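# Lower the cover fully onto the toaster

## Task

Set the cover onto the toaster and push it down until it is completely seated.

## Robot and tools

Robot: two arms, left_arm and right_arm, each ending in a two-finger parallel gripper. The fingers point along the gripper's +z axis and separate along its y axis. The reported end_effector_position is the point between the finger pads, roughly 1 cm short of the fingertips.

Frame: everything is in the scene frame. Its origin sits at table-top height, halfway between the nominal arm bases. +x points out over the table, +z points up, and left_arm is on the +y side (arm names do not match left and right in the images). The real bases are offset from nominal; a BASES line, if present, gives their calibrated spots. Reported hand positions and orientations can be wrong by a few cm, more at long reach.

Motion numbers: every moving argument is a row of 14 numbers, each in [-1, 1]. Numbers 1 to 7 are left_arm: dx, dy, dz, rx, ry, rz, opening. Numbers 8 to 14 are the same for right_arm. Always send all 14, even if one arm stays still. dx, dy, dz are an offset along scene axes, and rx, ry, rz are one rotation vector turning about the hand's own position. They are counted from that arm's current Hand target, not from the measured gripper and not from the previous row. Scale: 1.0 = 0.6 m or 180 degrees. If dx, dy, dz together are longer than 1.0, they may be shortened along the same direction. Opening is absolute, not an offset: +1 is fully open (0.094 m), -1 is closed. Sending 0 for all six pose numbers re-commands the current Hand target. A 0 in the opening slot closes the gripper to mid-range, so to leave a gripper alone, repeat its present command.

execute_actions(actions, cameras): actions is a list of actions. Each action is a table of up to 15 rows, and each row runs for one 1/30 s control step. If the table is short, its last row holds until all 15 steps are done. All rows of an action count from the Hand target at that action's start. Each new action or call starts from the new Hand target, so repeating an offset moves the hand again. An empty list just returns state and images.

move(target, speed, blend, opening_speed, blocking, cameras): drives each gripper in a straight line to target. target is either one 14-number row or a list of up to 15 rows. Every row is an offset from the Hand targets at the move's start, not from the previous row.
- speed: m/s, 0.002 to 4.3, default 0.25; turning is limited to twice that in rad/s. Give one value, or one per target.
- blend: metres by which corners in a list are rounded.
- opening_speed: how fast the fingers move, per second on the -1..1 scale, minimum 0.2.
- blocking=false: the call returns after about 0.5 s while the move keeps running.
A move lasts at least 0.5 s and at most 10 s. It does not avoid obstacles or the other arm. Faster moves lag more, stray more and hit harder. Keep paths away from an arm's own base, since passing close can flip its shoulder posture.
The move result adds a 'move:' line saying how it ended (done, off_target, moving, held, fault) and which limits applied. done means the arm is at rest within 10 mm and 2 degrees of its target; it says nothing about contact.

wait(seconds 0 to 10): lets time pass with the current commands held; a running move continues.
stop(): brakes a running move.
zoom_image(camera, region=[x0,y0,x1,y1]): enlarges part of a camera's latest image, at most 504x504 pixels.
finished_scene(scene): ends the current scene. Pass the scene number shown in the results. This cannot be undone.

Cameras: cam_head_left, cam_head_right, cam_high, cam_low (896x504), cam_left_wrist, cam_right_wrist (616x616). Use the cameras argument to pick which images come back: [] gives none, and null or omitted gives all.

Results: each result gives per-arm end_effector_position (m), end_effector_quat_wxyz, Hand target, Joint positions (the last number is the finger gap in m), joint velocities, joint torques, grip_measured and grip_effort_nm. grip_measured is on the opening scale. It reads slightly wide when empty and narrower than the object when squeezing. The fingers follow your command up to the force limit, so grip_measured does not show the moment of contact. grip_effort_nm is motor effort (negative = closing); it is offset and not a finger force. Tool commands shows the current commanded openings. Action results also list positions at some control steps.

Control behaviour: each step, commanded orientation is clipped to within 40 degrees of the measured one. Friction and gravity can leave the hand a centimetre or more off target with no contact. Waiting does not close that gap; send another action, or send the missing distance as an offset. An arm blocked by an object keeps pressing. To release it, command a target back past the gripper's actual position.

Avoid: dropping the cover, letting go of it while it is moving, fast impacts, and heavy pressing. Do not let the arms hit or press on each other, and never close one gripper on the other's fingers; the clearance check will not stop grippers from colliding. Anything that falls off the table, or is left off it, means failure. The cover must end up fully seated and stay there once released. Close gently (low opening_speed) on fragile parts. To release, command an opening well above grip_measured.

Motor heat: holding loads, reaching far out, or pushing against something heats the motors. A MOTOR HOT line appears at 85 °C. At 100 °C the arm drops and is disabled for 30 to 60 s or more, sometimes with no warning first.

Each tool is called after "Emit:" as name([rows], argument=value, ...), one row to a line, values as JSON.

## Session

Emit:
execute_actions(actions=[])

Scene clock: 0.00 s.
left_arm: end_effector_position=(+0.8641, +0.5639, +0.3477) grip_measured=+1.000 grip_effort_nm=n/a end_effector_quat_wxyz=(+0.749, -0.239, +0.616, -0.045) | right_arm: end_effector_position=(+0.3830, -0.2729, +0.3212) grip_measured=+1.000 grip_effort_nm=n/a end_effector_quat_wxyz=(+0.446, +0.364, +0.816, -0.054)
Joint positions: left_arm=[0.323 2.332 2.19 0.268 0.017 -0.432 0.094] | right_arm=[0.054 0.845 0.797 -0.697 0.492 0.711 0.094]
Joint velocities: within noise
Joint torques (N m): no reading
Heat: left arm: hottest shoulder 29 °C; right arm: hottest shoulder 33 °C.
Hand target: left_arm +0.8630, +0.5635, +0.3731; +0.762, -0.233, +0.602, -0.045 | right_arm +0.3877, -0.2725, +0.3354; +0.456, +0.365, +0.810, -0.047
Tool commands: left_gripper/opening=+1.0 right_gripper/opening=+1.0

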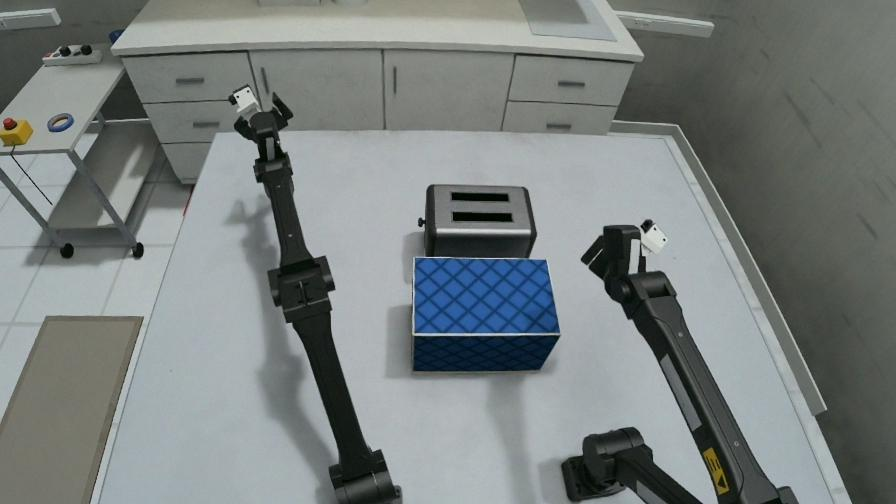

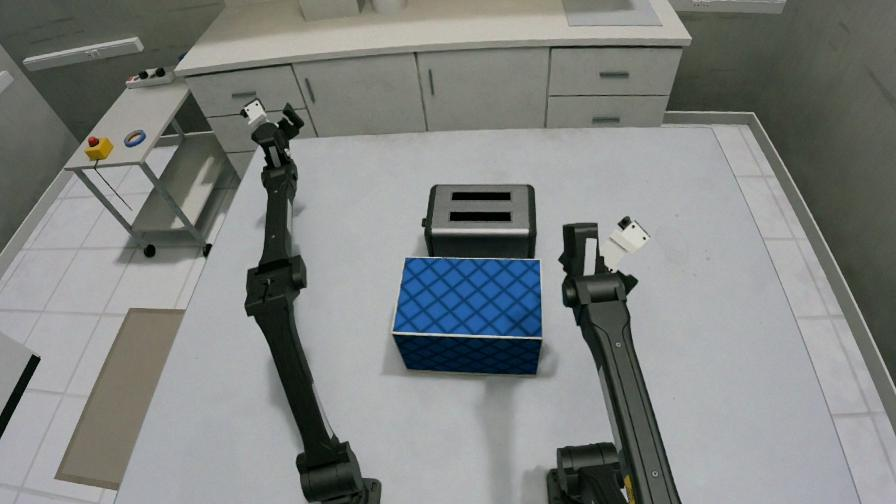

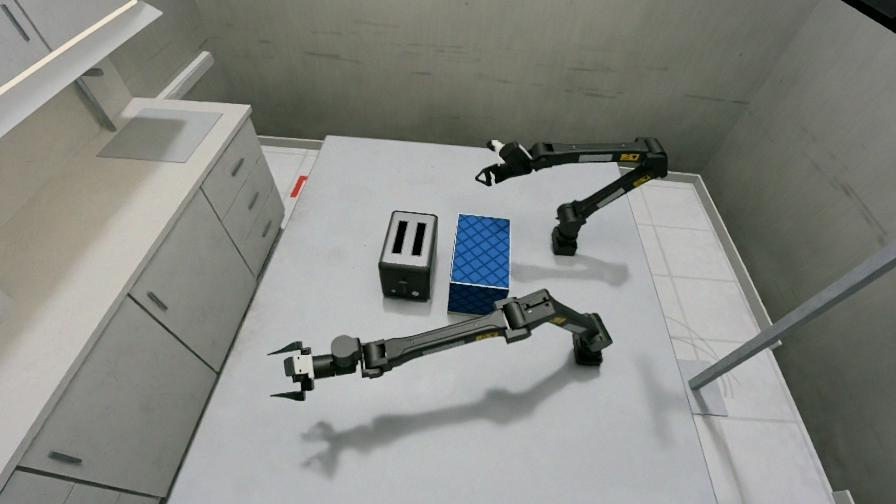

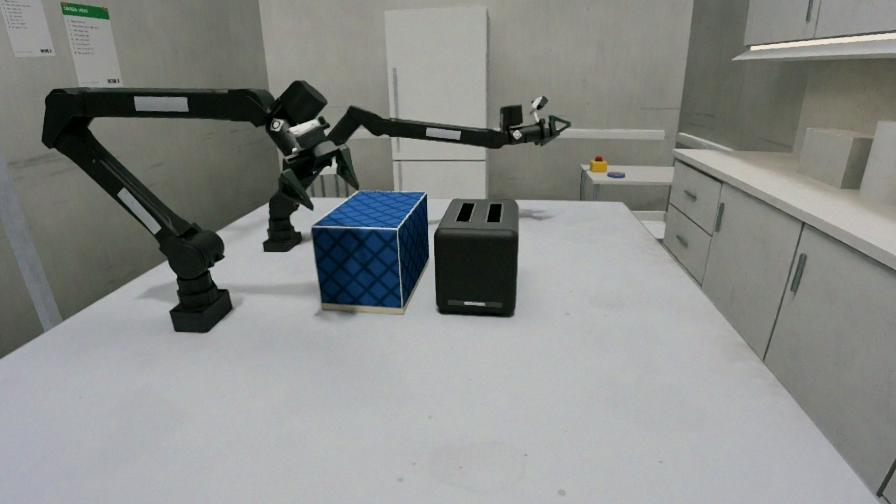

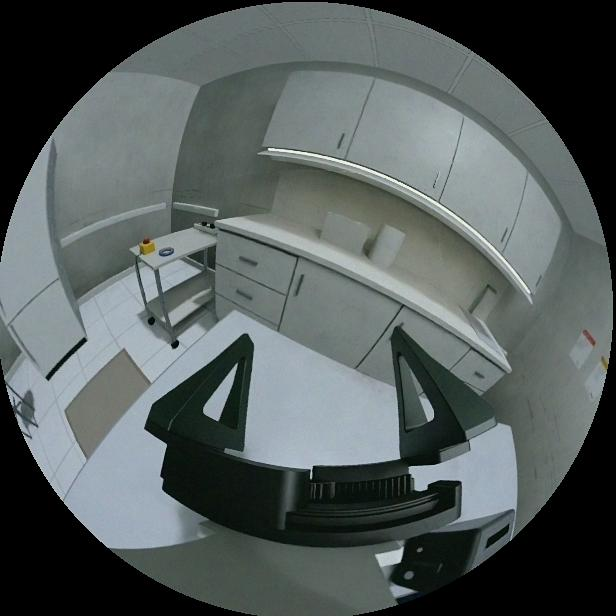

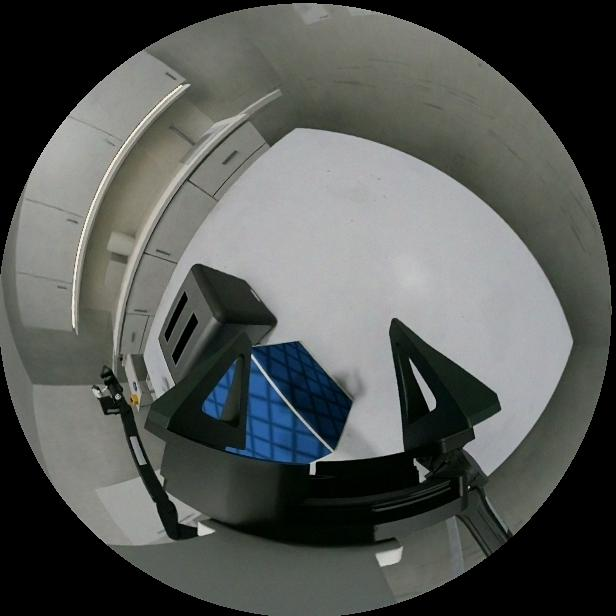

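Emit:
move(target=[-0.805,-0.5225,-0.122,0.160,-0.021,-0.494,1,-0.013,0.037,-0.059,-0.021,-0.254,0.588,1])

Scene clock: 25.60 s.
left_arm: end_effector_position=(+0.3830, +0.2569, +0.2921) grip_measured=+1.000 grip_effort_nm=0.002 end_effector_quat_wxyz=(+0.581, +0.381, +0.598, -0.400) | right_arm: end_effector_position=(+0.3696, -0.2420, +0.2891) grip_measured=+1.000 grip_effort_nm=-0.007 end_effector_quat_wxyz=(+0.607, -0.331, +0.626, +0.362)
Joint positions: left_arm=[0.407 1.481 0.692 1.316 1.583 -0.563 0.094] | right_arm=[-0.578 1.172 0.557 0.211 -1.565 -0.354 0.094]
Joint torques (N m): left_arm=[-1.32 -12.57 5.59 0.47 -0.23 0.17] | right_arm=[-1.14 -3.6 11.84 1.43 -0.45 -0.07]
Heat: left arm: hottest shoulder 35 °C; right arm: hottest shoulder 32 °C.
Hand target: left_arm +0.3800, +0.2500, +0.2999; +0.561, +0.429, +0.562, -0.431 | right_arm +0.3800, -0.2502, +0.3001; +0.562, -0.429, +0.562, +0.429
Off the commanded pose: left_arm 0.011 m, 8 deg | right_arm 0.017 m, 16 deg.
joint sent to its limit (left arm) — joint 5 (wrist yaw), upper limit. The joint targets are off in orientation, not in position.
joint sent to its limit (right arm) — joint 5 (wrist yaw), lower limit. The joint targets are off in orientation, not in position.
move: off_target (left_arm, right_arm)

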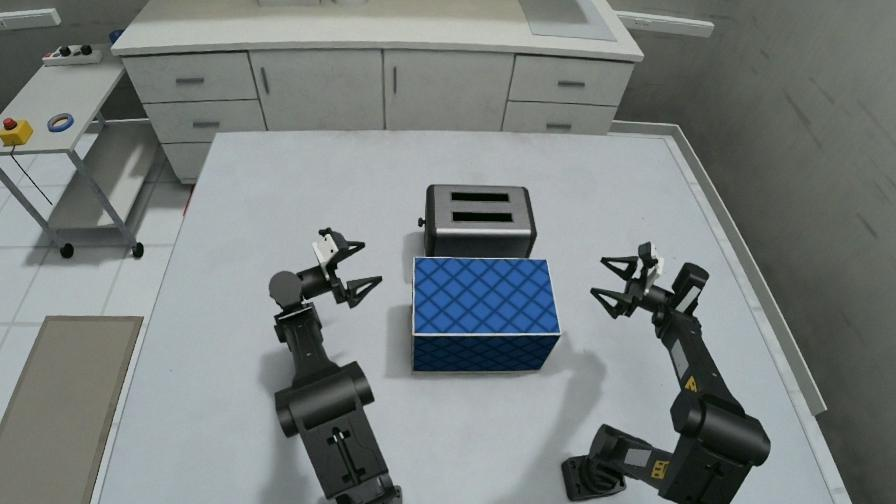

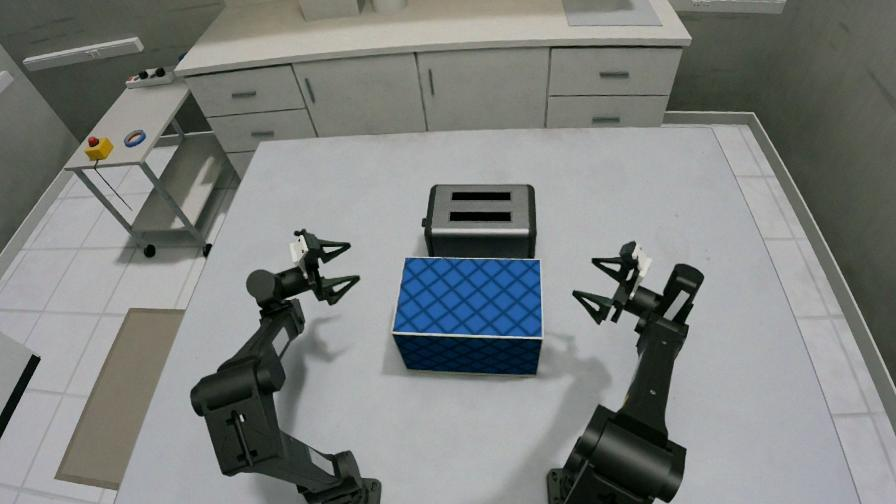

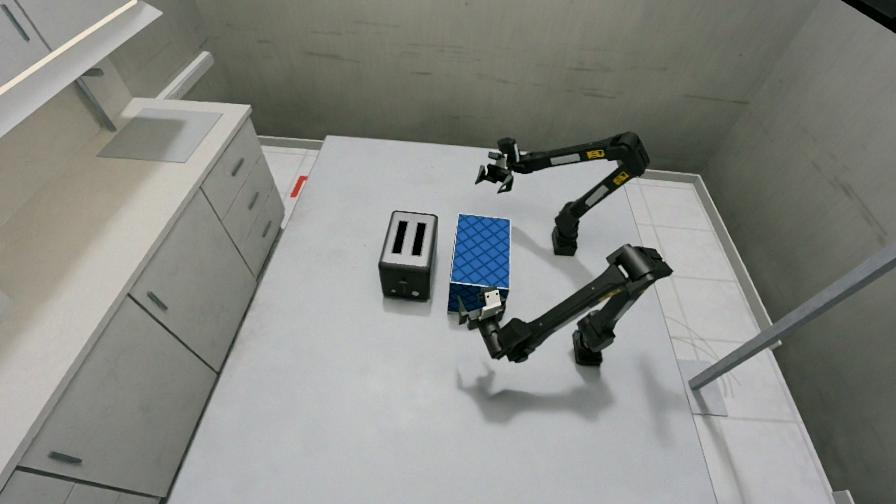

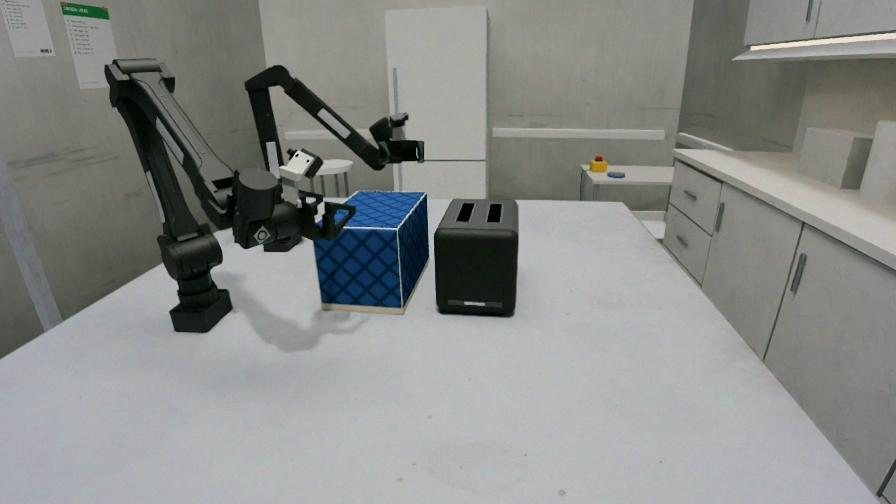

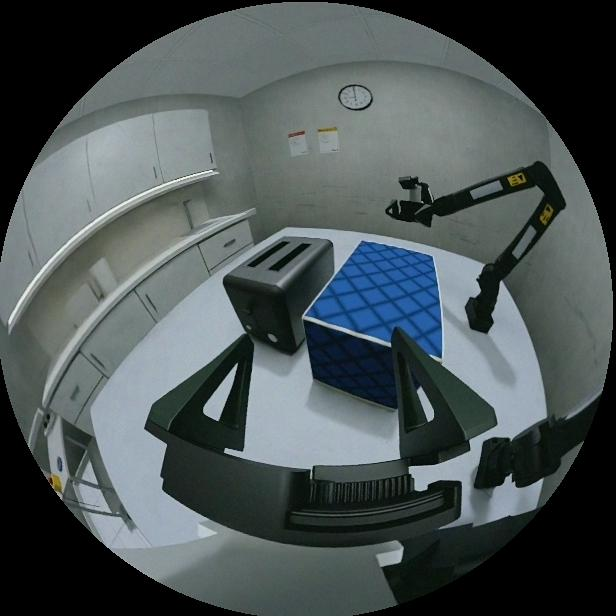

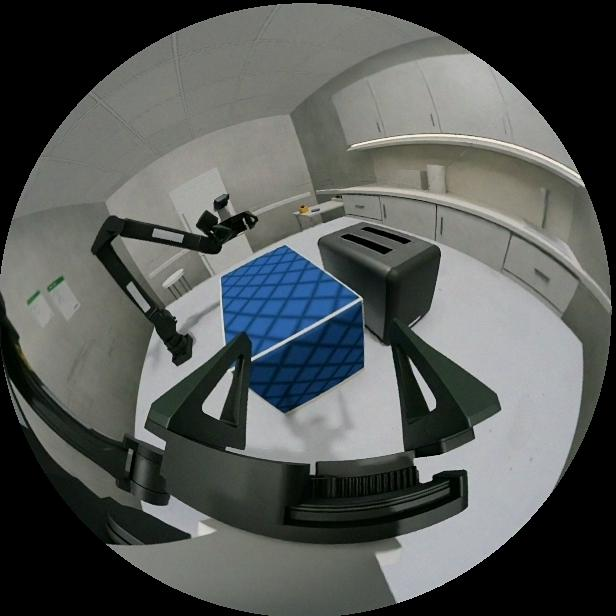

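Emit:
move(target=[0.0,-0.05,-0.283,0,0,0,1,0,0.05,-0.283,0,0,0,1])

Scene clock: 36.37 s.
left_arm: end_effector_position=(+0.3753, +0.2242, +0.1288) grip_measured=+1.000 grip_effort_nm=0.002 end_effector_quat_wxyz=(+0.568, +0.403, +0.582, -0.420) | right_arm: end_effector_position=(+0.3776, -0.2232, +0.1333) grip_measured=+1.000 grip_effort_nm=0.002 end_effector_quat_wxyz=(+0.601, -0.362, +0.609, +0.370)
Joint positions: left_arm=[0.335 1.889 0.596 1.491 1.583 -0.228 0.094] | right_arm=[-0.515 1.661 0.484 0.468 -1.566 -0.693 0.094]
Joint torques (N m): left_arm=[-1.32 -12.4 3.97 0.95 -0.03 0.14] | right_arm=[0.21 -5.95 4.89 1.13 -0.59 -0.08]
Heat: left arm: hottest shoulder 34 °C; right arm: hottest shoulder 32 °C.
Hand target: left_arm +0.3801, +0.2201, +0.1301; +0.561, +0.429, +0.562, -0.431 | right_arm +0.3800, -0.2202, +0.1304; +0.562, -0.429, +0.562, +0.429
Off the commanded pose: left_arm 0.006 m, 4 deg | right_arm 0.005 m, 12 deg.
joint sent to its limit (left arm) — joint 5 (wrist yaw), upper limit. The joint targets are off in orientation, not in position.
joint sent to its limit (right arm) — joint 5 (wrist yaw), lower limit. The joint targets are off in orientation, not in position.
move: off_target (left_arm, right_arm)

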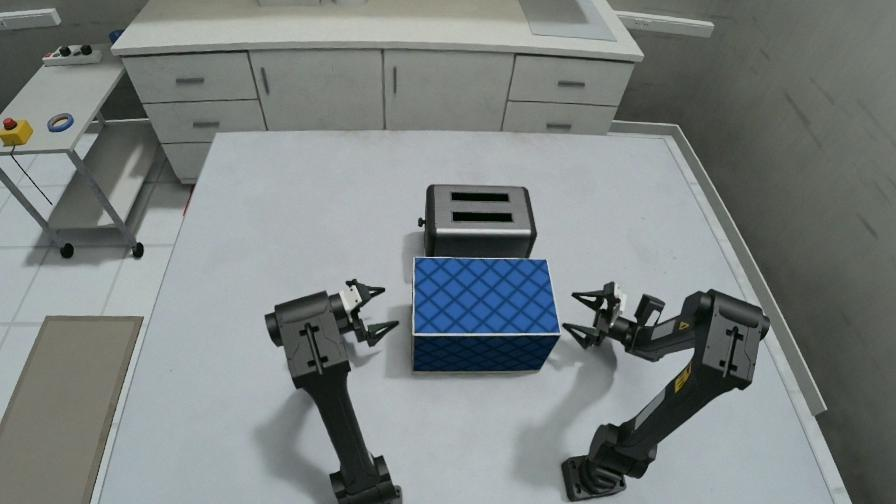

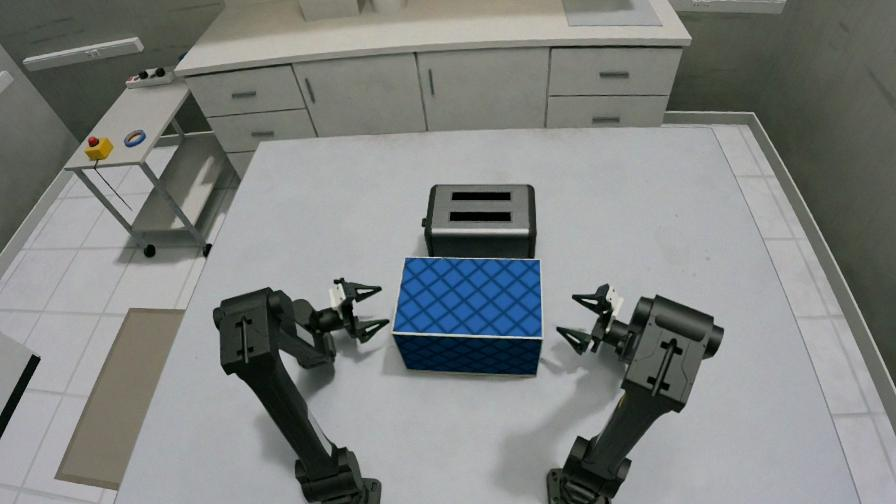

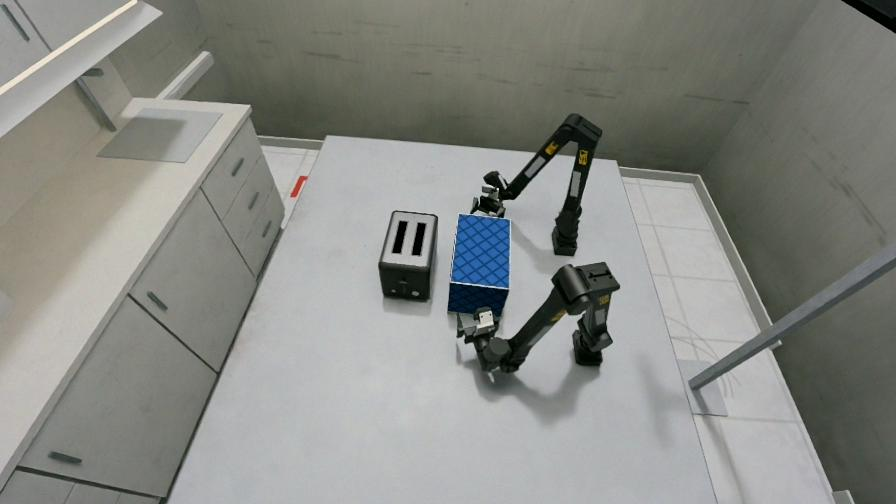

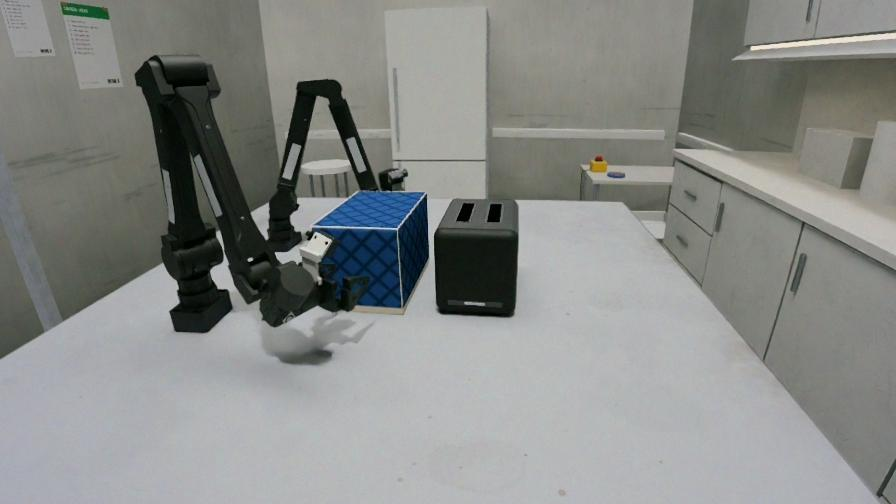

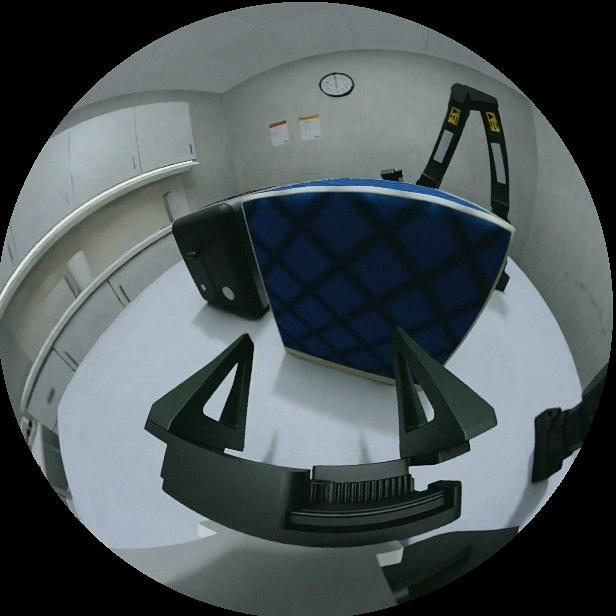

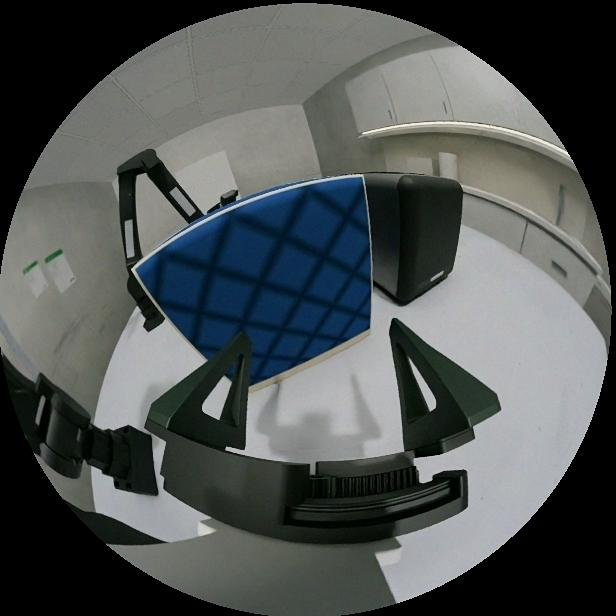

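Emit:
move(target=[-0.01,-0.0667,0,0,0,-0.06,1,-0.01,0.0667,0,0,0,0.06,1], speed=0.08)

Scene clock: 47.73 s.
left_arm: end_effector_position=(+0.3700, +0.1845, +0.1288) grip_measured=+1.000 grip_effort_nm=0.002 end_effector_quat_wxyz=(+0.549, +0.432, +0.561, -0.445) | right_arm: end_effector_position=(+0.3754, -0.1847, +0.1333) grip_measured=+1.000 grip_effort_nm=-0.012 end_effector_quat_wxyz=(+0.582, -0.396, +0.588, +0.399)
Joint positions: left_arm=[0.239 1.889 0.596 1.491 1.583 -0.222 0.094] | right_arm=[-0.411 1.661 0.484 0.468 -1.566 -0.701 0.094]
Joint torques (N m): left_arm=[-1.38 -12.63 3.85 0.76 -0.03 0.13] | right_arm=[0.09 -6.71 4.04 0.98 -0.58 -0.07]
Heat: left arm: hottest shoulder 33 °C; right arm: hottest shoulder 32 °C.
Hand target: left_arm +0.3741, +0.1799, +0.1301; +0.518, +0.480, +0.519, -0.482 | right_arm +0.3740, -0.1802, +0.1304; +0.519, -0.480, +0.519, +0.480
Off the commanded pose: left_arm 0.006 m, 9 deg | right_arm 0.006 m, 17 deg.
joint sent to its limit (left arm) — joint 5 (wrist yaw), upper limit. The joint targets are off in orientation, not in position.
joint sent to its limit (right arm) — joint 5 (wrist yaw), lower limit. The joint targets are off in orientation, not in position.
move: off_target (left_arm, right_arm)

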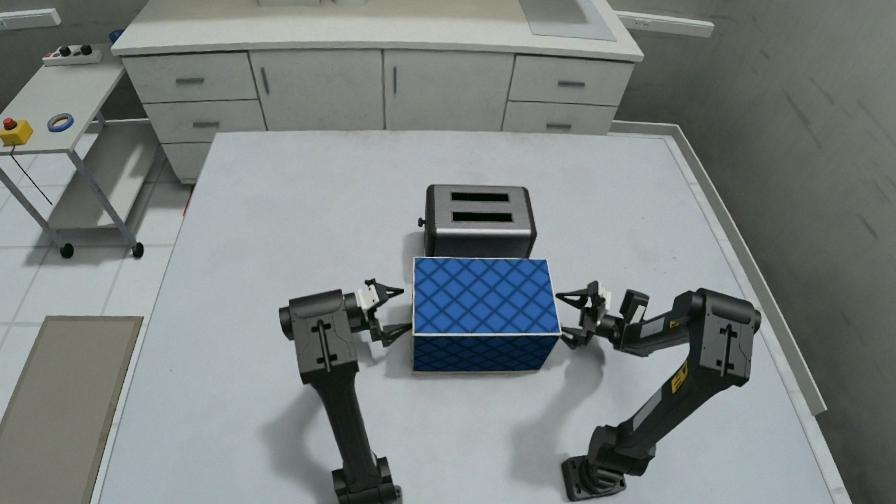

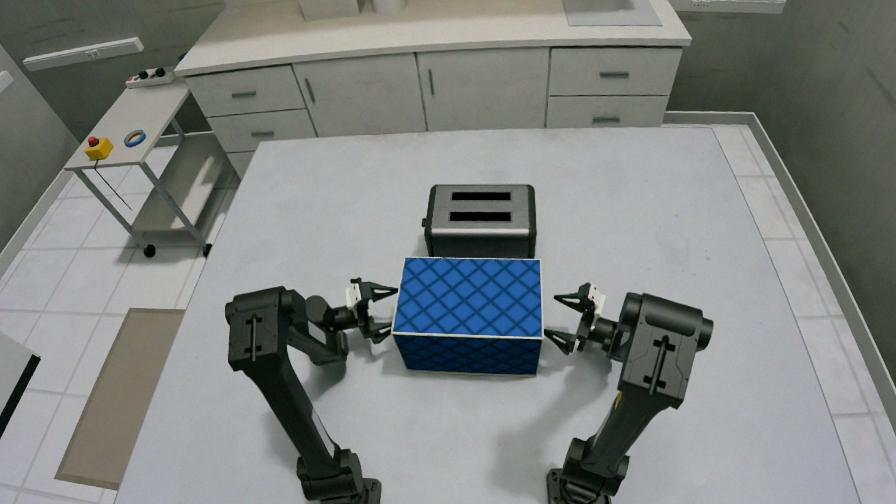

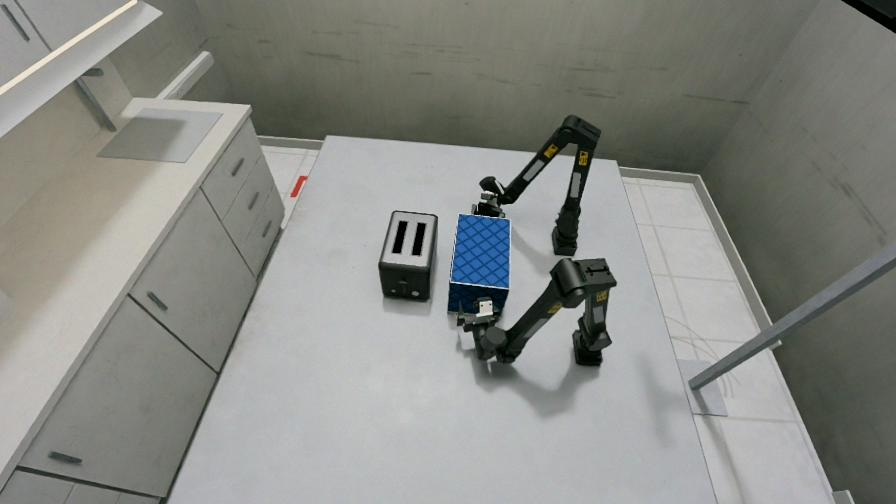

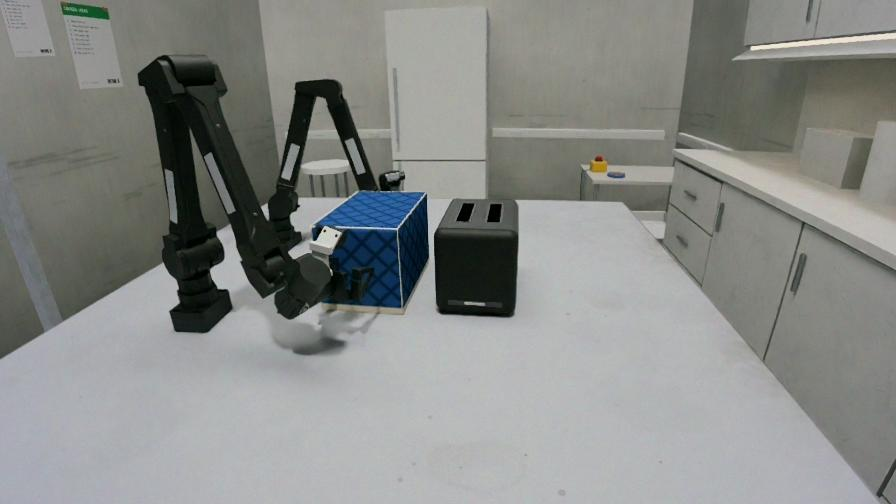

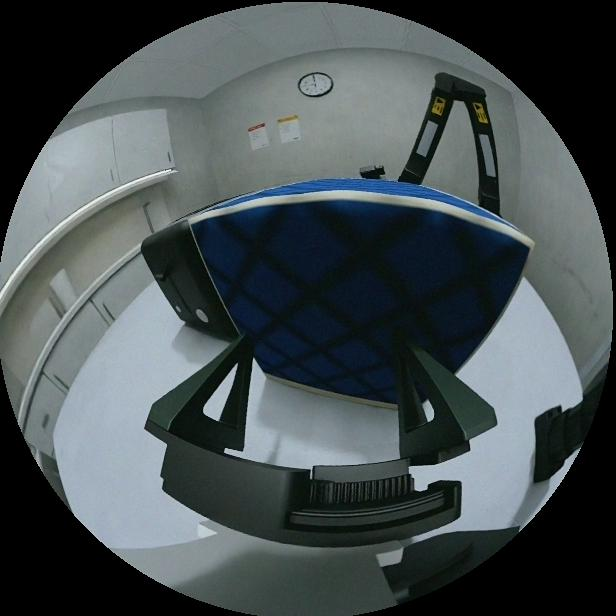

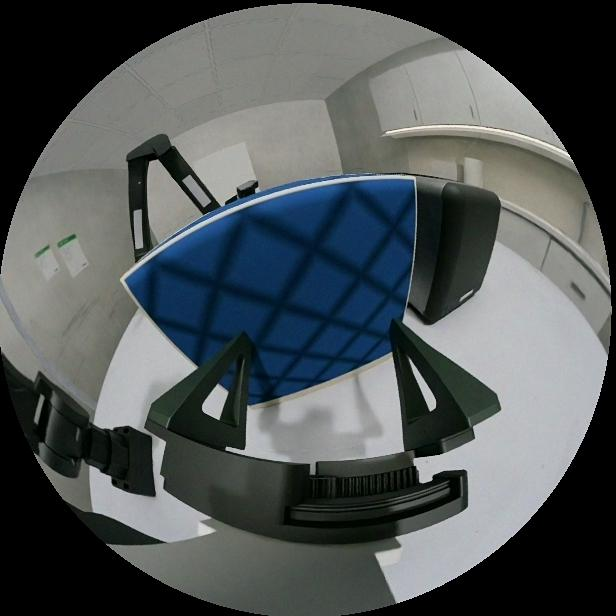

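Emit:
move(target=[0,-0.0333,0,0,0,-0.02,1,-0.005,0.0333,0,0,0,0.02,1], speed=0.04, cameras=["cam_head_left","cam_head_right"])

Emit:
move(target=[0,-0.0167,0,0,0,0,1,0,0.0167,0,0,0,0,1], speed=0.04)

Scene clock: 56.50 s.
left_arm: end_effector_position=(+0.3689, +0.1653, +0.1303) grip_measured=+1.000 grip_effort_nm=-0.002 end_effector_quat_wxyz=(+0.540, +0.448, +0.548, -0.456) | right_arm: end_effector_position=(+0.3727, -0.1650, +0.1333) grip_measured=+1.000 grip_effort_nm=-0.017 end_effector_quat_wxyz=(+0.572, -0.411, +0.577, +0.414)
Joint positions: left_arm=[0.191 1.889 0.605 1.491 1.583 -0.222 0.094] | right_arm=[-0.357 1.661 0.484 0.468 -1.566 -0.701 0.094]
Joint torques (N m): left_arm=[-1.55 -12.28 4.31 0.51 -0.05 0.13] | right_arm=[0.44 -6.65 4.05 0.99 -0.59 -0.08]
Heat: left arm: hottest shoulder 33 °C; right arm: hottest shoulder 32 °C.
Hand target: left_arm +0.3740, +0.1600, +0.1301; +0.503, +0.496, +0.503, -0.498 | right_arm +0.3710, -0.1602, +0.1304; +0.504, -0.497, +0.504, +0.496
Off the commanded pose: left_arm 0.007 m, 10 deg | right_arm 0.006 m, 18 deg.
joint sent to its limit (left arm) — joint 5 (wrist yaw), upper limit. The joint targets are off in orientation, not in position.
joint sent to its limit (right arm) — joint 5 (wrist yaw), lower limit. The joint targets are off in orientation, not in position.
move: off_target (left_arm, right_arm)
Images, in order (width x height): cam_head_left 896x504, cam_head_right 896x504.

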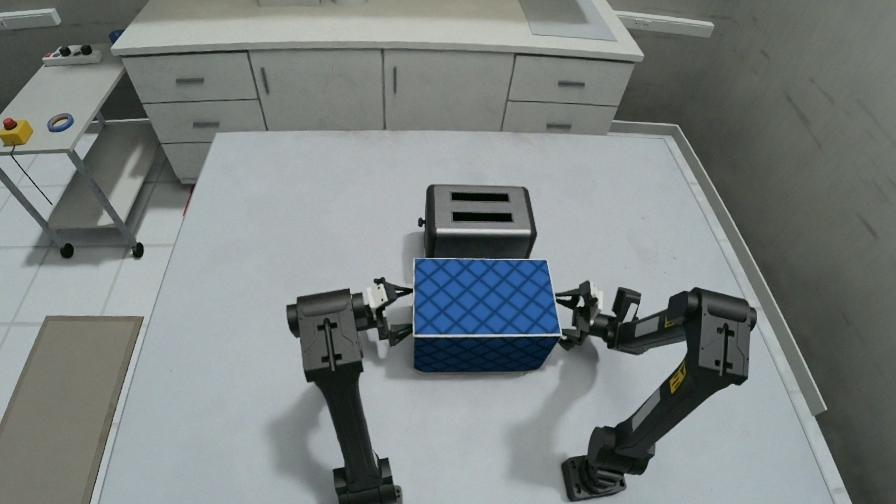

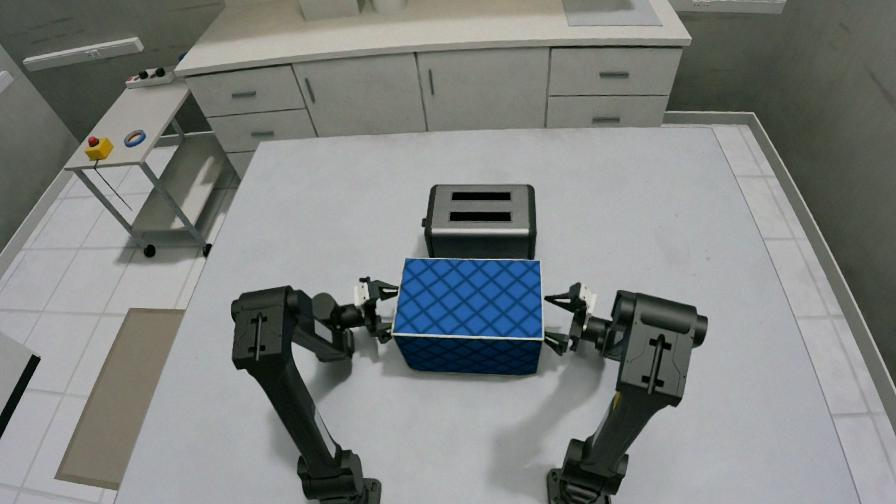

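Scene clock: 60.37 s.
left_arm: end_effector_position=(+0.3684, +0.1555, +0.1314) grip_measured=+1.000 grip_effort_nm=0.002 end_effector_quat_wxyz=(+0.535, +0.457, +0.541, -0.461) | right_arm: end_effector_position=(+0.3709, -0.1546, +0.1333) grip_measured=+1.000 grip_effort_nm=-0.007 end_effector_quat_wxyz=(+0.566, -0.420, +0.571, +0.422)
Joint positions: left_arm=[0.166 1.889 0.61 1.491 1.583 -0.222 0.094] | right_arm=[-0.328 1.661 0.484 0.468 -1.566 -0.701 0.094]
Joint torques (N m): left_arm=[-1.49 -12.04 4.4 0.5 -0.04 0.11] | right_arm=[0.32 -6.36 4.6 0.99 -0.59 -0.04]
Heat: left arm: hottest shoulder 33 °C; right arm: hottest shoulder 32 °C.
Hand target: left_arm +0.3740, +0.1499, +0.1301; +0.503, +0.496, +0.503, -0.498 | right_arm +0.3710, -0.1502, +0.1304; +0.504, -0.496, +0.504, +0.496
Off the commanded pose: left_arm 0.008 m, 8 deg | right_arm 0.005 m, 16 deg.
joint sent to its limit (left arm) — joint 5 (wrist yaw), upper limit. The joint targets are off in orientation, not in position.
joint sent to its limit (right arm) — joint 5 (wrist yaw), lower limit. The joint targets are off in orientation, not in position.
move: off_target (left_arm, right_arm)

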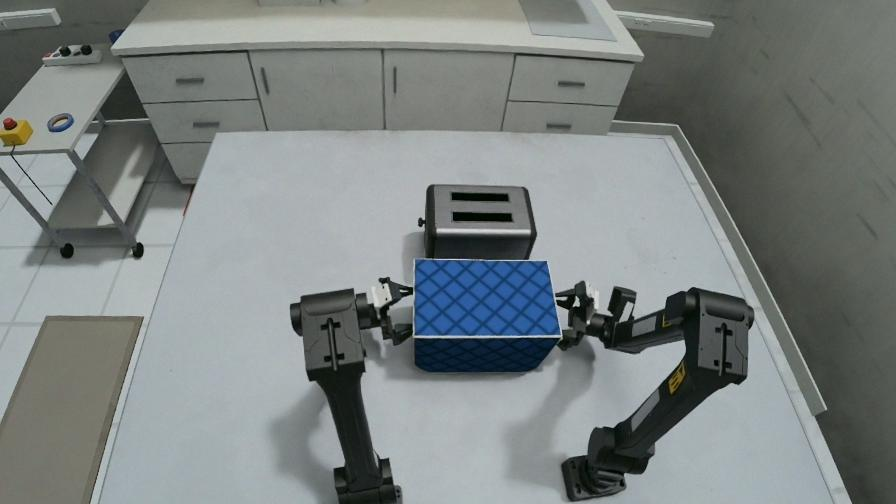

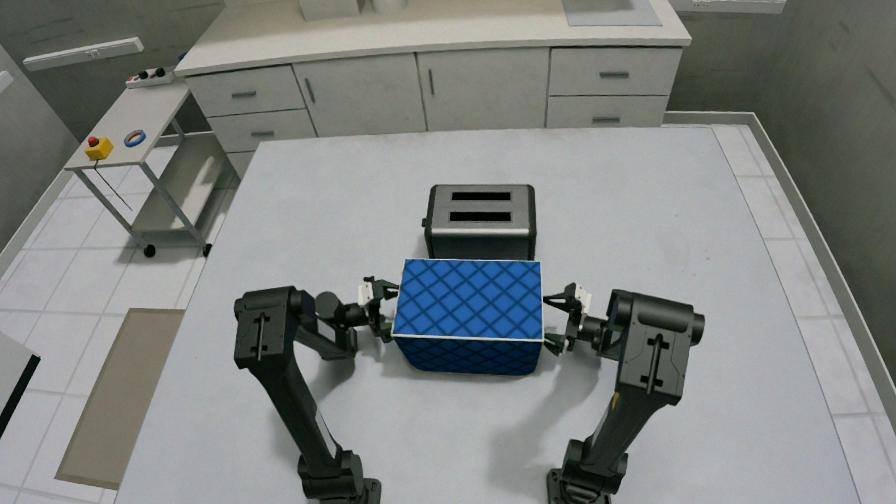

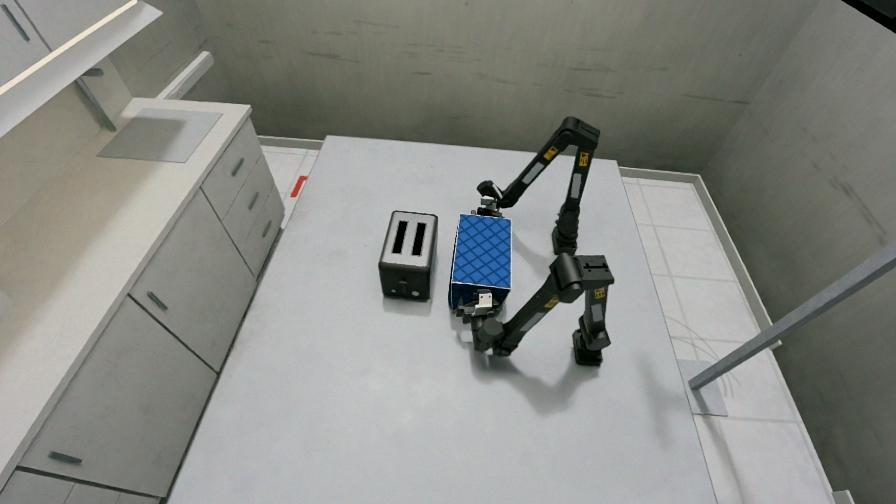

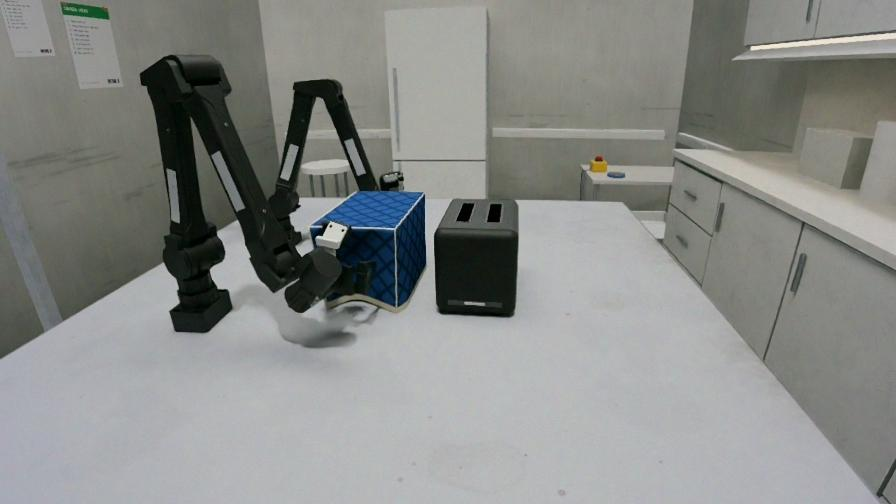

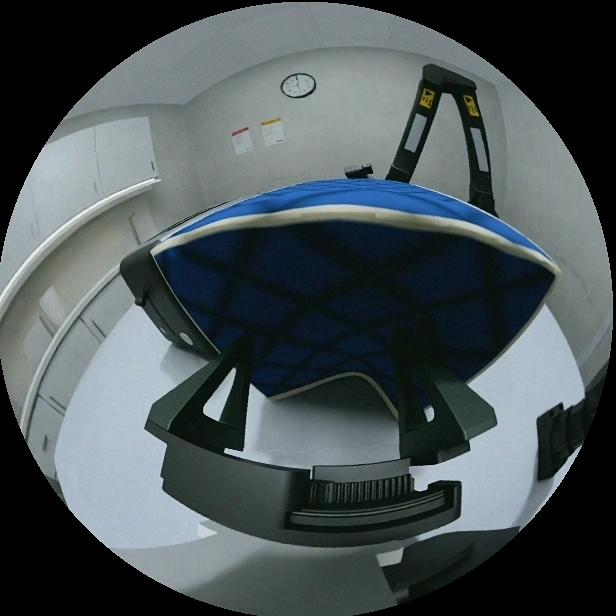

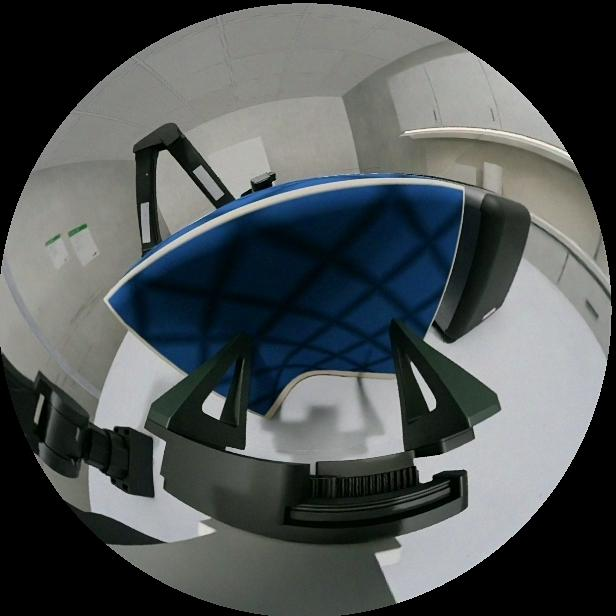

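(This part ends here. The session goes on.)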